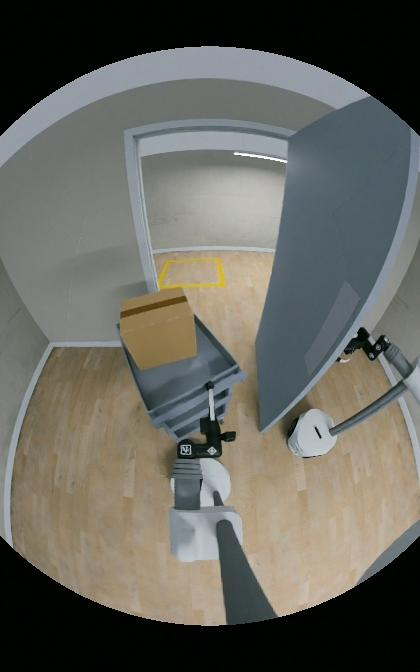

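move(blocking=false, cameras=[], r2={"base":{"translate_m":-0.55,"strafe_m":0.12},"pace":"slow","contact_limits":{"translate_m":0.7}})

wait(seconds=8, cameras=["r2_head_camera","r2_head_right_camera"])

Scene clock: 793.50 s.
move: r2 moving
r1.base_odometry: x=-2.955 y=-0.716 heading=+0.373
r1.turned_by_wheels: +0.000
r1.turned_by_imu: +0.000
r1.base_tilt: forward=-1.6 right=+1.2
r1.lidar_m: 0.57 0.33 0.38 0.73 4.05 4.67 2.60 1.73 1.59 1.62 1.18 1.10
r1.base_status: not commanded
r1.joint_positions: lift_m=+0.860 arm_m=+0.000 wrist_yaw_rad=+1.254 wrist_pitch_rad=+0.002 wrist_roll_rad=+0.000 gripper_m=-0.029
r1.joint_status: not commanded
r1.measured_speeds: all 0
r1.motor_effort: lift_m=+23(23) arm_m=+4(4) wheel_0=+19(19) wheel_1=+8(8) wheel_2=+3(3)
r1.servo_current: wrist_yaw_rad=143(163) wrist_pitch_rad=46(46) wrist_roll_rad=52(65) gripper_m=59(65)
r1.contact_limits: strafe_m 0.7
r1.hand_pose: x=+0.3437 y=+0.2468 z=+1.0372 quat_wxyz=(+0.810, -0.001, +0.001, +0.587) (m; r1's base frame)
r1.wrist_depth_mm: 750 - 165 231 220 208 198 / - - 161 233 220 208 198 / - - 163 231 223 208 199 / 759 - 163 230 221 209 199 / 732 798 163 231 221 210 201 / 741 - 167 183 220 209 201 / - 155 169 177 155 206 202
r2.base_odometry: x=-2.996 y=-0.876 heading=-2.967
r2.turned_by_wheels: +0.000
r2.turned_by_imu: +0.000
r2.base_tilt: forward=-0.7 right=+0.1
r2.lidar_m: 0.31 0.30 2.01 2.23 2.33 3.22 - 3.55 2.63 0.75 0.64 0.49
r2.base_status: translate_m moving; strafe_m moving
r2.joint_positions: lift_m=+0.690 arm_m=+0.000 wrist_yaw_rad=+0.000 wrist_pitch_rad=+0.005 wrist_roll_rad=+1.569 gripper_m=-0.019
r2.joint_status: not commanded
r2.measured_speeds: translate_m=-0.049 strafe_m=+0.011 rotate_rad=+0.001 lift_m=+0.000 arm_m=+0.000 wrist_yaw_rad=+0.000 wrist_pitch_rad=+0.000 wrist_roll_rad=+0.000
r2.motor_effort: lift_m=+19(19) arm_m=+4(4) wheel_0=-6(9) wheel_1=-6(7) wheel_2=+11(13)
r2.servo_current: wrist_yaw_rad=52(52) wrist_pitch_rad=46(46) wrist_roll_rad=52(59) gripper_m=59(65)
r2.contact_limits: translate_m 0.7
r2.hand_pose: x=+0.4592 y=-0.0875 z=+0.8668 quat_wxyz=(+0.708, +0.707, +0.001, -0.002) (m; r2's base frame)
r2.wrist_depth_mm: - - - 252 - 1708 1138 / - - - 242 - 1537 1118 / - - - 220 293 327 407 / - - - 202 265 1661 504 / - - - 187 244 750 - / - 424 185 169 179 - - / - 402 407 - 216 - -
pictures: none
No camera images: "cameras" was empty.

Scene clock: 799.90 s.
earlier move: r2 done
r1.base_odometry: x=-2.955 y=-0.716 heading=+0.373
r1.turned_by_wheels: +0.000
r1.turned_by_imu: +0.000
r1.base_tilt: forward=-1.6 right=+1.2
r1.lidar_m: 0.55 0.32 0.38 0.77 1.09 4.68 2.56 1.72 1.60 1.62 1.20 1.10
r1.base_status: not commanded
r1.joint_positions: lift_m=+0.860 arm_m=+0.000 wrist_yaw_rad=+1.254 wrist_pitch_rad=+0.002 wrist_roll_rad=+0.000 gripper_m=-0.029
r1.joint_status: not commanded
r1.measured_speeds: all 0
r1.on_its_own: wrist_yaw_rad is at rest, and its servo_current (130 mA) is outside its rest range (0 to 104 mA)
r1.motor_effort: lift_m=+23(23) arm_m=+4(4) wheel_0=+19(20) wheel_1=+8(8) wheel_2=+3(4)
r1.servo_current: wrist_yaw_rad=130(176) wrist_pitch_rad=39(52) wrist_roll_rad=46(65) gripper_m=59(72)
r1.contact_limits: strafe_m 0.7
r1.hand_pose: x=+0.3437 y=+0.2468 z=+1.0372 quat_wxyz=(+0.810, -0.001, +0.001, +0.587) (m; r1's base frame)
r1.wrist_depth_mm: - - 164 232 220 207 198 / - - 161 234 220 208 198 / - - 164 232 222 208 199 / - - 163 231 220 208 199 / - - 163 233 221 209 200 / 904 878 167 183 221 210 201 / - 155 163 177 156 207 202
r2.base_odometry: x=-2.446 y=-0.898 heading=-2.967
r2.turned_by_wheels: +0.000
r2.turned_by_imu: +0.003
r2.base_tilt: forward=-0.7 right=+0.0
r2.lidar_m: 0.39 0.41 2.20 2.11 2.21 3.03 4.00 3.71 2.74 2.62 1.12 0.41
r2.base_status: done
r2.joint_positions: lift_m=+0.690 arm_m=+0.000 wrist_yaw_rad=+0.009 wrist_pitch_rad=+0.005 wrist_roll_rad=+1.569 gripper_m=-0.019
r2.joint_status: not commanded
r2.measured_speeds: all 0
r2.motor_effort: lift_m=+19(20) arm_m=-4(4) wheel_0=-2(15) wheel_1=-4(8) wheel_2=+8(17)
r2.servo_current: wrist_yaw_rad=59(72) wrist_pitch_rad=46(52) wrist_roll_rad=52(59) gripper_m=52(65)
r2.contact_limits: translate_m 0.7
r2.hand_pose: x=+0.4601 y=-0.0849 z=+0.8668 quat_wxyz=(+0.708, +0.707, +0.005, +0.002) (m; r2's base frame)
r2.wrist_depth_mm: - - - 164 224 231 232 / 1661 - - 166 225 1618 1160 / 1756 - - 168 228 - - / 1808 433 433 170 230 842 - / 1756 449 445 171 233 842 - / - 462 186 173 179 - - / - 139 488 - 236 - -
wait: 6.40 of 8 s (r2 has come to rest)
pictures: r2_head_camera, r2_head_right_camera
Images, in order (width x height): r2_head_camera 420x560, r2_head_right_camera 420x672.

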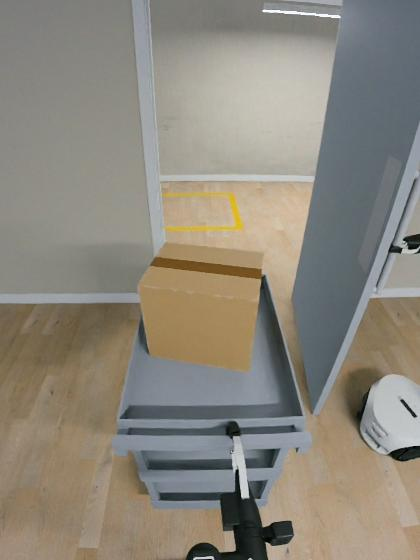

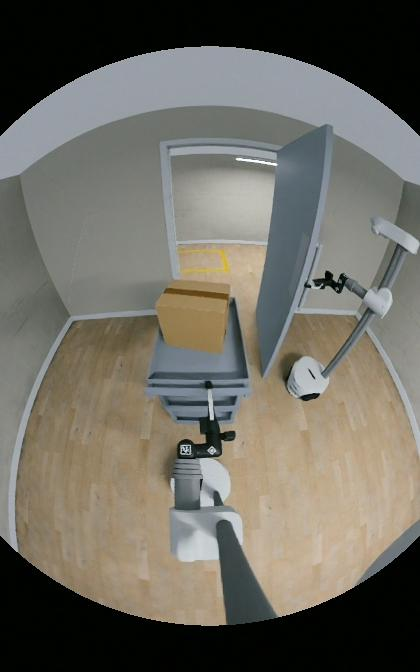

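move(blocking=false, cameras=[], r2={"joints":{"gripper_m":0.06}})

wait(seconds=2, cameras=[])

move(blocking=false, cameras=[], r2={"base":{"strafe_m":0.07},"pace":"slow"})

wait(seconds=3, cameras=[])

move(blocking=false, cameras=[], r2={"joints":{"gripper_m":-0.02}})

wait(seconds=2.5, cameras=["r2_head_camera"])

Scene clock: 809.83 s.
move: r2 moving
r1.base_odometry: x=-2.955 y=-0.716 heading=+0.373
r1.turned_by_wheels: +0.000
r1.turned_by_imu: +0.000
r1.base_tilt: forward=-1.6 right=+1.2
r1.lidar_m: 0.53 0.32 0.37 0.78 1.11 4.69 2.59 1.73 1.57 1.62 1.18 1.09
r1.base_status: not commanded
r1.joint_positions: lift_m=+0.860 arm_m=+0.000 wrist_yaw_rad=+1.254 wrist_pitch_rad=+0.002 wrist_roll_rad=+0.000 gripper_m=-0.029
r1.joint_status: not commanded
r1.measured_speeds: all 0
r1.motor_effort: lift_m=+23(23) arm_m=+4(4) wheel_0=+19(19) wheel_1=+8(8) wheel_2=+3(4)
r1.servo_current: wrist_yaw_rad=163(163) wrist_pitch_rad=46(46) wrist_roll_rad=46(59) gripper_m=59(59)
r1.contact_limits: strafe_m 0.7
r1.hand_pose: x=+0.3437 y=+0.2468 z=+1.0372 quat_wxyz=(+0.810, -0.001, +0.001, +0.587) (m; r1's base frame)
r1.wrist_depth_mm: - - 164 232 220 208 198 / - - 161 233 220 208 199 / - - 164 231 222 208 199 / - - 163 230 220 209 200 / - - 163 233 222 208 201 / 891 891 167 183 220 209 201 / - 155 163 178 155 206 201
r2.base_odometry: x=-2.446 y=-0.898 heading=-2.967
r2.turned_by_wheels: +0.000
r2.turned_by_imu: +0.000
r2.base_tilt: forward=-0.7 right=+0.1
r2.lidar_m: 0.39 0.42 2.20 2.12 2.21 3.04 3.98 3.71 2.72 2.62 1.11 0.42
r2.base_status: not commanded
r2.joint_positions: lift_m=+0.690 arm_m=+0.000 wrist_yaw_rad=+0.005 wrist_pitch_rad=+0.005 wrist_roll_rad=+1.569 gripper_m=+0.005
r2.joint_status: gripper_m moving
r2.measured_speeds: translate_m=+0.000 strafe_m=+0.000 rotate_rad=+0.000 lift_m=+0.000 arm_m=+0.000 wrist_yaw_rad=-0.010 wrist_pitch_rad=+0.000 wrist_roll_rad=+0.000
r2.motor_effort: lift_m=+19(19) arm_m=-3(4) wheel_0=-1(2) wheel_1=-4(5) wheel_2=+5(8)
r2.servo_current: wrist_yaw_rad=52(65) wrist_pitch_rad=39(46) wrist_roll_rad=39(52) gripper_m=104(104)
r2.contact_limits: translate_m 0.7
r2.hand_pose: x=+0.4597 y=-0.0860 z=+0.8668 quat_wxyz=(+0.708, +0.707, +0.003, +0.000) (m; r2's base frame)
r2.wrist_depth_mm: - - - 168 228 235 236 / 1618 - - 170 229 1537 492 / 1756 - - 172 230 820 - / 1756 439 436 173 234 831 - / 1708 452 449 174 236 842 - / - 466 462 176 184 - - / - 124 484 - - - -
pictures: none
No camera images: "cameras" was empty.

Scene clock: 810.87 s.
earlier move: r2 done
r1.base_odometry: x=-2.955 y=-0.716 heading=+0.373
r1.turned_by_wheels: +0.000
r1.turned_by_imu: +0.000
r1.base_tilt: forward=-1.6 right=+1.2
r1.lidar_m: 0.57 0.32 0.40 0.76 1.09 4.67 2.58 1.71 1.57 1.64 1.20 1.10
r1.base_status: not commanded
r1.joint_positions: lift_m=+0.860 arm_m=+0.000 wrist_yaw_rad=+1.254 wrist_pitch_rad=+0.002 wrist_roll_rad=+0.000 gripper_m=-0.029
r1.joint_status: not commanded
r1.measured_speeds: all 0
r1.on_its_own: wrist_yaw_rad is at rest, and its servo_current (156 mA) is outside its rest range (0 to 104 mA)
r1.motor_effort: lift_m=+23(23) arm_m=+4(4) wheel_0=+19(19) wheel_1=+8(8) wheel_2=+3(4)
r1.servo_current: wrist_yaw_rad=156(163) wrist_pitch_rad=39(52) wrist_roll_rad=65(65) gripper_m=52(59)
r1.contact_limits: strafe_m 0.7
r1.hand_pose: x=+0.3437 y=+0.2468 z=+1.0372 quat_wxyz=(+0.810, -0.001, +0.001, +0.587) (m; r1's base frame)
r1.wrist_depth_mm: - - 164 231 220 207 198 / - - 161 232 220 208 199 / - - 163 232 221 207 198 / - - 163 230 221 209 200 / - - 163 231 222 209 200 / 891 931 162 184 220 210 201 / - 155 163 177 156 206 201
r2.base_odometry: x=-2.446 y=-0.898 heading=-2.967
r2.turned_by_wheels: +0.000
r2.turned_by_imu: +0.000
r2.base_tilt: forward=-0.7 right=+0.0
r2.lidar_m: 0.40 0.41 2.18 2.11 2.23 3.04 3.97 3.72 2.73 2.62 1.11 0.45
r2.base_status: not commanded
r2.joint_positions: lift_m=+0.690 arm_m=+0.000 wrist_yaw_rad=+0.002 wrist_pitch_rad=+0.004 wrist_roll_rad=+1.569 gripper_m=+0.060
r2.joint_status: all done
r2.measured_speeds: all 0
r2.motor_effort: lift_m=+18(19) arm_m=-3(4) wheel_0=-1(2) wheel_1=-4(5) wheel_2=+4(8)
r2.servo_current: wrist_yaw_rad=46(65) wrist_pitch_rad=46(46) wrist_roll_rad=39(59) gripper_m=46(124)
r2.contact_limits: translate_m 0.7
r2.hand_pose: x=+0.4595 y=-0.0867 z=+0.8670 quat_wxyz=(+0.708, +0.707, +0.002, -0.001) (m; r2's base frame)
r2.wrist_depth_mm: - - - 180 239 245 247 / 1708 - - 182 241 1464 415 / 1708 - - 183 242 778 - / 1708 517 449 183 245 - - / 1708 - 459 185 245 - - / - 477 195 186 189 - - / - 124 496 - 248 - -
wait: 1.03 of 2 s (r2 has come to rest)
pictures: none
No camera images: "cameras" was empty.

Scene clock: 811.37 s.
move: r2 moving
r1.base_odometry: x=-2.955 y=-0.716 heading=+0.373
r1.turned_by_wheels: +0.000
r1.turned_by_imu: +0.000
r1.base_tilt: forward=-1.6 right=+1.3
r1.lidar_m: 0.55 0.33 0.37 0.77 1.13 4.68 2.59 1.73 1.58 1.62 1.19 1.08
r1.base_status: not commanded
r1.joint_positions: lift_m=+0.860 arm_m=+0.000 wrist_yaw_rad=+1.254 wrist_pitch_rad=+0.002 wrist_roll_rad=+0.000 gripper_m=-0.029
r1.joint_status: not commanded
r1.measured_speeds: all 0
r1.motor_effort: lift_m=+23(23) arm_m=+4(4) wheel_0=+19(19) wheel_1=+8(8) wheel_2=+3(3)
r1.servo_current: wrist_yaw_rad=163(163) wrist_pitch_rad=46(52) wrist_roll_rad=52(52) gripper_m=59(59)
r1.contact_limits: strafe_m 0.7
r1.hand_pose: x=+0.3437 y=+0.2468 z=+1.0372 quat_wxyz=(+0.810, -0.001, +0.001, +0.587) (m; r1's base frame)
r1.wrist_depth_mm: - - 164 232 220 208 198 / - - 161 231 219 208 198 / - - 163 231 222 208 200 / - - 163 230 221 208 200 / - - 163 232 222 209 200 / 917 1042 162 183 220 210 201 / - 154 163 177 155 207 202
r2.base_odometry: x=-2.443 y=-0.912 heading=-2.967
r2.turned_by_wheels: +0.000
r2.turned_by_imu: +0.000
r2.base_tilt: forward=-0.7 right=+0.0
r2.lidar_m: 0.42 0.44 2.18 2.09 2.16 3.01 4.01 3.71 2.76 2.62 1.11 0.46
r2.base_status: strafe_m moving
r2.joint_positions: lift_m=+0.690 arm_m=+0.000 wrist_yaw_rad=+0.002 wrist_pitch_rad=+0.004 wrist_roll_rad=+1.569 gripper_m=+0.060
r2.joint_status: not commanded
r2.measured_speeds: translate_m=+0.000 strafe_m=+0.057 rotate_rad=+0.002 lift_m=+0.000 arm_m=+0.000 wrist_yaw_rad=+0.000 wrist_pitch_rad=+0.000 wrist_roll_rad=+0.000
r2.motor_effort: lift_m=+18(18) arm_m=-4(4) wheel_0=-7(11) wheel_1=+7(8) wheel_2=+0(5)
r2.servo_current: wrist_yaw_rad=46(52) wrist_pitch_rad=39(52) wrist_roll_rad=46(52) gripper_m=52(52)
r2.hand_pose: x=+0.4594 y=-0.0869 z=+0.8670 quat_wxyz=(+0.708, +0.707, +0.002, -0.001) (m; r2's base frame)
r2.wrist_depth_mm: - - - 180 240 246 246 / - - - 182 240 1708 1118 / 1756 - - 183 243 768 - / 1661 - 449 185 244 - - / 1708 - 459 186 245 - - / - 480 195 186 186 - - / - 123 504 - 248 - -
pictures: none
No camera images: "cameras" was empty.

Scene clock: 812.70 s.
earlier move: r2 done
r1.base_odometry: x=-2.955 y=-0.716 heading=+0.373
r1.turned_by_wheels: +0.000
r1.turned_by_imu: +0.000
r1.base_tilt: forward=-1.6 right=+1.2
r1.lidar_m: 0.55 0.31 0.40 0.77 1.16 4.65 2.57 1.73 1.58 1.62 1.18 1.11
r1.base_status: not commanded
r1.joint_positions: lift_m=+0.860 arm_m=+0.000 wrist_yaw_rad=+1.254 wrist_pitch_rad=+0.002 wrist_roll_rad=+0.000 gripper_m=-0.029
r1.joint_status: not commanded
r1.measured_speeds: all 0
r1.on_its_own: wrist_yaw_rad is at rest, and its servo_current (137 mA) is outside its rest range (0 to 104 mA)
r1.motor_effort: lift_m=+23(23) arm_m=+4(4) wheel_0=+19(19) wheel_1=+8(8) wheel_2=+3(4)
r1.servo_current: wrist_yaw_rad=137(163) wrist_pitch_rad=33(52) wrist_roll_rad=33(65) gripper_m=59(65)
r1.contact_limits: strafe_m 0.7
r1.hand_pose: x=+0.3437 y=+0.2468 z=+1.0372 quat_wxyz=(+0.810, -0.001, +0.001, +0.587) (m; r1's base frame)
r1.wrist_depth_mm: - - 164 232 220 207 198 / - - 161 232 219 208 198 / - - 164 231 223 207 200 / - - 163 231 220 208 200 / 1078 - 163 232 221 209 200 / 946 946 163 183 220 209 200 / - 155 163 177 155 207 202
r2.base_odometry: x=-2.434 y=-0.966 heading=-2.967
r2.turned_by_wheels: +0.000
r2.turned_by_imu: +0.000
r2.base_tilt: forward=-0.7 right=+0.1
r2.lidar_m: 0.41 0.41 2.13 2.02 2.14 2.89 3.99 3.81 2.79 2.70 1.17 0.44
r2.base_status: done
r2.joint_positions: lift_m=+0.690 arm_m=+0.000 wrist_yaw_rad=+0.002 wrist_pitch_rad=+0.004 wrist_roll_rad=+1.569 gripper_m=+0.060
r2.joint_status: not commanded
r2.measured_speeds: all 0
r2.motor_effort: lift_m=+18(18) arm_m=-3(4) wheel_0=-4(11) wheel_1=+4(9) wheel_2=+0(5)
r2.servo_current: wrist_yaw_rad=39(59) wrist_pitch_rad=46(52) wrist_roll_rad=39(59) gripper_m=52(59)
r2.hand_pose: x=+0.4594 y=-0.0869 z=+0.8670 quat_wxyz=(+0.708, +0.707, +0.002, -0.001) (m; r2's base frame)
r2.wrist_depth_mm: - - - 181 239 1537 1182 / - - - 183 242 809 - / 1708 - 449 185 243 - - / 1756 - 459 185 245 - - / 1661 484 473 187 246 - - / - - 196 187 186 - - / - 122 - - 250 559 508
wait: 1.33 of 3 s (r2 has come to rest)
pictures: none
No camera images: "cameras" was empty.

Scene clock: 813.20 s.
move: r2 moving
r1.base_odometry: x=-2.955 y=-0.716 heading=+0.373
r1.turned_by_wheels: +0.000
r1.turned_by_imu: +0.000
r1.base_tilt: forward=-1.6 right=+1.2
r1.lidar_m: 0.54 0.32 0.38 0.76 1.14 4.66 2.58 1.71 1.59 1.62 1.21 1.09
r1.base_status: not commanded
r1.joint_positions: lift_m=+0.860 arm_m=+0.000 wrist_yaw_rad=+1.254 wrist_pitch_rad=+0.002 wrist_roll_rad=+0.000 gripper_m=-0.029
r1.joint_status: not commanded
r1.measured_speeds: all 0
r1.motor_effort: lift_m=+23(23) arm_m=+4(4) wheel_0=+19(19) wheel_1=+8(8) wheel_2=+3(4)
r1.servo_current: wrist_yaw_rad=143(156) wrist_pitch_rad=33(52) wrist_roll_rad=46(59) gripper_m=59(65)
r1.contact_limits: strafe_m 0.7
r1.hand_pose: x=+0.3437 y=+0.2468 z=+1.0372 quat_wxyz=(+0.810, -0.001, +0.001, +0.587) (m; r1's base frame)
r1.wrist_depth_mm: - - 165 232 220 207 198 / - - 161 232 220 208 199 / - - 163 232 222 208 199 / - - 163 231 221 208 200 / 1078 - 163 232 222 209 200 / 960 946 162 184 220 209 202 / - 154 163 177 155 207 202
r2.base_odometry: x=-2.434 y=-0.966 heading=-2.967
r2.turned_by_wheels: +0.000
r2.turned_by_imu: +0.000
r2.base_tilt: forward=-0.7 right=+0.1
r2.lidar_m: 0.41 0.43 2.12 2.05 2.16 2.88 3.99 3.82 2.79 2.71 1.16 0.44
r2.base_status: not commanded
r2.joint_positions: lift_m=+0.690 arm_m=+0.000 wrist_yaw_rad=+0.002 wrist_pitch_rad=+0.004 wrist_roll_rad=+1.569 gripper_m=+0.041
r2.joint_status: gripper_m moving
r2.measured_speeds: all 0
r2.motor_effort: lift_m=+18(18) arm_m=-3(4) wheel_0=-4(4) wheel_1=+4(4) wheel_2=+0(0)
r2.servo_current: wrist_yaw_rad=39(52) wrist_pitch_rad=46(46) wrist_roll_rad=39(65) gripper_m=111(124)
r2.hand_pose: x=+0.4594 y=-0.0869 z=+0.8670 quat_wxyz=(+0.708, +0.707, +0.002, -0.001) (m; r2's base frame)
r2.wrist_depth_mm: - - - 181 240 1499 1182 / - - - 183 243 798 - / 1756 - 445 184 244 - - / 1708 - 459 185 244 - - / 1708 480 477 187 247 - - / - 496 199 187 189 - - / - - - - - 554 512
pictures: none
No camera images: "cameras" was empty.

Scene clock: 814.23 s.
earlier move: r2 done
r1.base_odometry: x=-2.955 y=-0.716 heading=+0.373
r1.turned_by_wheels: +0.000
r1.turned_by_imu: +0.000
r1.base_tilt: forward=-1.6 right=+1.2
r1.lidar_m: 0.57 0.33 0.39 0.76 1.16 4.67 2.56 1.72 1.59 1.61 1.21 1.09
r1.base_status: not commanded
r1.joint_positions: lift_m=+0.860 arm_m=+0.000 wrist_yaw_rad=+1.254 wrist_pitch_rad=+0.002 wrist_roll_rad=+0.000 gripper_m=-0.029
r1.joint_status: not commanded
r1.measured_speeds: all 0
r1.on_its_own: wrist_yaw_rad is at rest, and its servo_current (163 mA) is outside its rest range (0 to 104 mA)
r1.motor_effort: lift_m=+23(23) arm_m=+4(4) wheel_0=+19(19) wheel_1=+8(8) wheel_2=+3(4)
r1.servo_current: wrist_yaw_rad=163(176) wrist_pitch_rad=39(52) wrist_roll_rad=33(59) gripper_m=59(65)
r1.contact_limits: strafe_m 0.7
r1.hand_pose: x=+0.3437 y=+0.2468 z=+1.0372 quat_wxyz=(+0.810, -0.001, +0.001, +0.587) (m; r1's base frame)
r1.wrist_depth_mm: - - 164 232 220 208 198 / - - 161 232 220 208 199 / - - 163 231 221 208 199 / - - 163 231 221 208 200 / 1098 - 163 232 222 210 201 / 960 904 167 183 221 210 202 / - 155 163 177 155 206 201
r2.base_odometry: x=-2.434 y=-0.966 heading=-2.967
r2.turned_by_wheels: +0.000
r2.turned_by_imu: +0.000
r2.base_tilt: forward=-0.6 right=+0.1
r2.lidar_m: 0.40 0.44 2.14 2.04 2.15 2.95 3.99 3.79 2.79 2.71 1.15 0.41
r2.base_status: not commanded
r2.joint_positions: lift_m=+0.690 arm_m=+0.000 wrist_yaw_rad=+0.002 wrist_pitch_rad=+0.004 wrist_roll_rad=+1.569 gripper_m=-0.018
r2.joint_status: all done
r2.measured_speeds: all 0
r2.motor_effort: lift_m=+18(18) arm_m=-3(4) wheel_0=-4(5) wheel_1=+3(4) wheel_2=+0(1)
r2.servo_current: wrist_yaw_rad=59(59) wrist_pitch_rad=46(52) wrist_roll_rad=52(65) gripper_m=124(280)
r2.hand_pose: x=+0.4594 y=-0.0869 z=+0.8670 quat_wxyz=(+0.708, +0.707, +0.002, -0.001) (m; r2's base frame)
r2.wrist_depth_mm: - - - 171 230 1537 1160 / - - - 173 232 750 - / - 439 436 174 234 831 - / - 459 452 175 236 842 - / - 473 473 177 238 842 - / - 484 187 179 178 - - / - - - - 242 1499 504
wait: 1.03 of 2.5 s (r2 has come to rest)
pictures: r2_head_camera
Images, in order (width x height): r2_head_camera 420x560.

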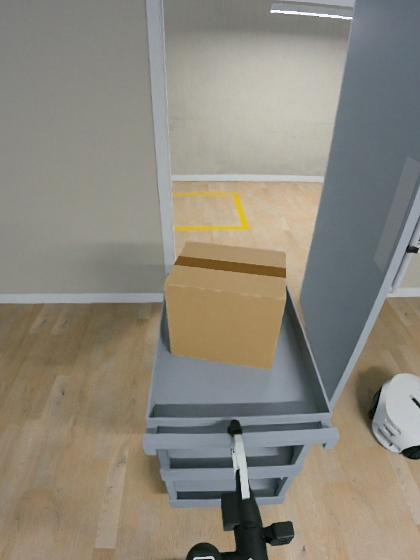

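move(blocking=false, cameras=[], r2={"base":{"translate_m":0.35},"pace":"slow","contact_limits":{"translate_m":0.7}})

wait(seconds=6, cameras=["r2_head_camera","r2_head_right_camera"])

Scene clock: 819.47 s.
move: r2 moving
r1.base_odometry: x=-2.955 y=-0.716 heading=+0.373
r1.turned_by_wheels: +0.000
r1.turned_by_imu: +0.000
r1.base_tilt: forward=-1.6 right=+1.2
r1.lidar_m: 0.55 0.30 0.39 0.76 1.17 4.65 2.58 1.75 1.58 1.61 1.17 1.08
r1.base_status: not commanded
r1.joint_positions: lift_m=+0.860 arm_m=+0.000 wrist_yaw_rad=+1.254 wrist_pitch_rad=+0.002 wrist_roll_rad=+0.000 gripper_m=-0.029
r1.joint_status: not commanded
r1.measured_speeds: all 0
r1.motor_effort: lift_m=+23(23) arm_m=+4(4) wheel_0=+19(19) wheel_1=+8(8) wheel_2=+3(4)
r1.servo_current: wrist_yaw_rad=156(163) wrist_pitch_rad=46(46) wrist_roll_rad=52(52) gripper_m=59(59)
r1.contact_limits: strafe_m 0.7
r1.hand_pose: x=+0.3437 y=+0.2468 z=+1.0372 quat_wxyz=(+0.810, -0.001, +0.001, +0.587) (m; r1's base frame)
r1.wrist_depth_mm: - - 164 232 220 208 198 / - - 161 233 219 209 198 / - - 163 232 222 208 199 / - - 163 231 221 208 200 / - - 163 232 222 209 201 / 960 904 167 183 220 210 201 / - 154 163 177 156 206 202
r2.base_odometry: x=-2.445 y=-0.969 heading=-2.967
r2.turned_by_wheels: +0.000
r2.turned_by_imu: +0.001
r2.base_tilt: forward=-0.7 right=+0.1
r2.lidar_m: 0.39 0.41 2.11 2.04 2.17 2.91 4.01 3.82 2.80 2.69 1.14 0.41
r2.base_status: translate_m moving
r2.joint_positions: lift_m=+0.690 arm_m=+0.000 wrist_yaw_rad=+0.002 wrist_pitch_rad=+0.004 wrist_roll_rad=+1.569 gripper_m=-0.019
r2.joint_status: not commanded
r2.measured_speeds: translate_m=+0.042 strafe_m=+0.002 rotate_rad=-0.004 lift_m=+0.000 arm_m=+0.000 wrist_yaw_rad=+0.000 wrist_pitch_rad=+0.000 wrist_roll_rad=+0.000
r2.motor_effort: lift_m=+18(18) arm_m=-2(4) wheel_0=+5(11) wheel_1=+8(8) wheel_2=-11(11)
r2.servo_current: wrist_yaw_rad=39(52) wrist_pitch_rad=46(46) wrist_roll_rad=46(59) gripper_m=78(124)
r2.contact_limits: translate_m 0.7
r2.hand_pose: x=+0.4594 y=-0.0869 z=+0.8669 quat_wxyz=(+0.708, +0.707, +0.002, -0.001) (m; r2's base frame)
r2.wrist_depth_mm: - - - 164 224 1537 1160 / 1756 - - 166 226 788 - / 1756 430 427 167 228 820 - / 1756 439 442 168 229 831 - / 1708 459 455 169 230 842 - / - 473 187 170 180 - - / - - - - 234 1618 -
pictures: none
No camera images: "cameras" was empty.

Scene clock: 823.77 s.
earlier move: r2 done
r1.base_odometry: x=-2.955 y=-0.716 heading=+0.373
r1.turned_by_wheels: +0.000
r1.turned_by_imu: +0.000
r1.base_tilt: forward=-1.6 right=+1.2
r1.lidar_m: 0.53 0.32 0.38 0.95 4.05 4.64 2.58 1.75 1.59 1.61 1.19 1.10
r1.base_status: not commanded
r1.joint_positions: lift_m=+0.860 arm_m=+0.000 wrist_yaw_rad=+1.254 wrist_pitch_rad=+0.002 wrist_roll_rad=+0.000 gripper_m=-0.029
r1.joint_status: not commanded
r1.measured_speeds: all 0
r1.on_its_own: wrist_yaw_rad is at rest, and its servo_current (137 mA) is outside its rest range (0 to 104 mA)
r1.motor_effort: lift_m=+23(23) arm_m=+4(4) wheel_0=+19(20) wheel_1=+8(8) wheel_2=+3(4)
r1.servo_current: wrist_yaw_rad=137(176) wrist_pitch_rad=39(52) wrist_roll_rad=65(65) gripper_m=59(65)
r1.contact_limits: strafe_m 0.7
r1.hand_pose: x=+0.3437 y=+0.2468 z=+1.0372 quat_wxyz=(+0.810, -0.001, +0.001, +0.587) (m; r1's base frame)
r1.wrist_depth_mm: 960 - 165 231 220 208 198 / 946 - 161 232 220 208 199 / - - 163 231 221 208 198 / - - 163 230 220 209 200 / 931 1025 163 232 221 208 201 / - - 167 184 220 209 201 / - 155 170 178 156 206 202
r2.base_odometry: x=-2.778 y=-1.027 heading=-2.967
r2.turned_by_wheels: +0.000
r2.turned_by_imu: +0.001
r2.base_tilt: forward=-0.6 right=+0.1
r2.lidar_m: 0.39 0.41 2.12 2.05 2.13 2.95 - 3.81 2.81 1.07 0.88 0.44
r2.base_status: done
r2.joint_positions: lift_m=+0.690 arm_m=+0.000 wrist_yaw_rad=+0.000 wrist_pitch_rad=+0.004 wrist_roll_rad=+1.569 gripper_m=-0.019
r2.joint_status: not commanded
r2.measured_speeds: all 0
r2.motor_effort: lift_m=+18(18) arm_m=+4(5) wheel_0=+6(12) wheel_1=+4(9) wheel_2=-5(15)
r2.servo_current: wrist_yaw_rad=46(65) wrist_pitch_rad=39(52) wrist_roll_rad=46(59) gripper_m=85(124)
r2.contact_limits: translate_m 0.7
r2.hand_pose: x=+0.4593 y=-0.0874 z=+0.8669 quat_wxyz=(+0.708, +0.707, +0.002, -0.002) (m; r2's base frame)
r2.wrist_depth_mm: - - - 174 236 1661 1205 / - - - 174 235 1499 - / - - 436 173 234 809 - / - 442 442 233 233 831 - / - 462 459 172 233 842 - / - 469 185 171 180 - - / - 123 480 - 231 - -
wait: 4.30 of 6 s (r2 has come to rest)
pictures: r2_head_camera, r2_head_right_camera
Images, in order (width x height): r2_head_camera 420x560, r2_head_right_camera 420x672.

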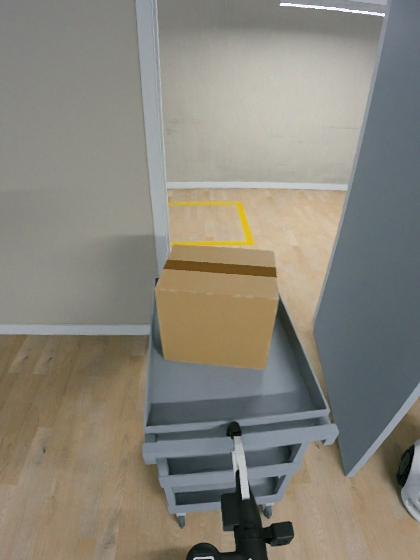

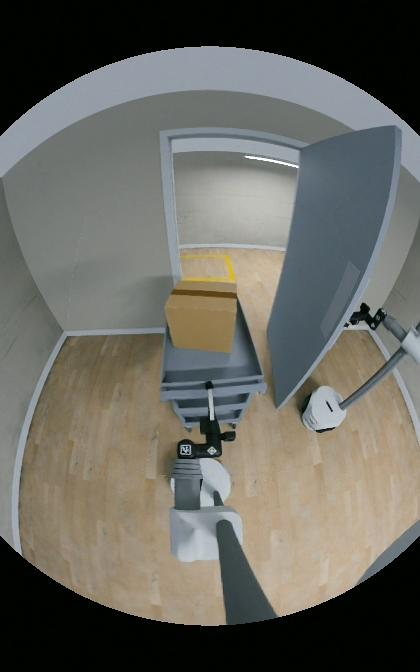

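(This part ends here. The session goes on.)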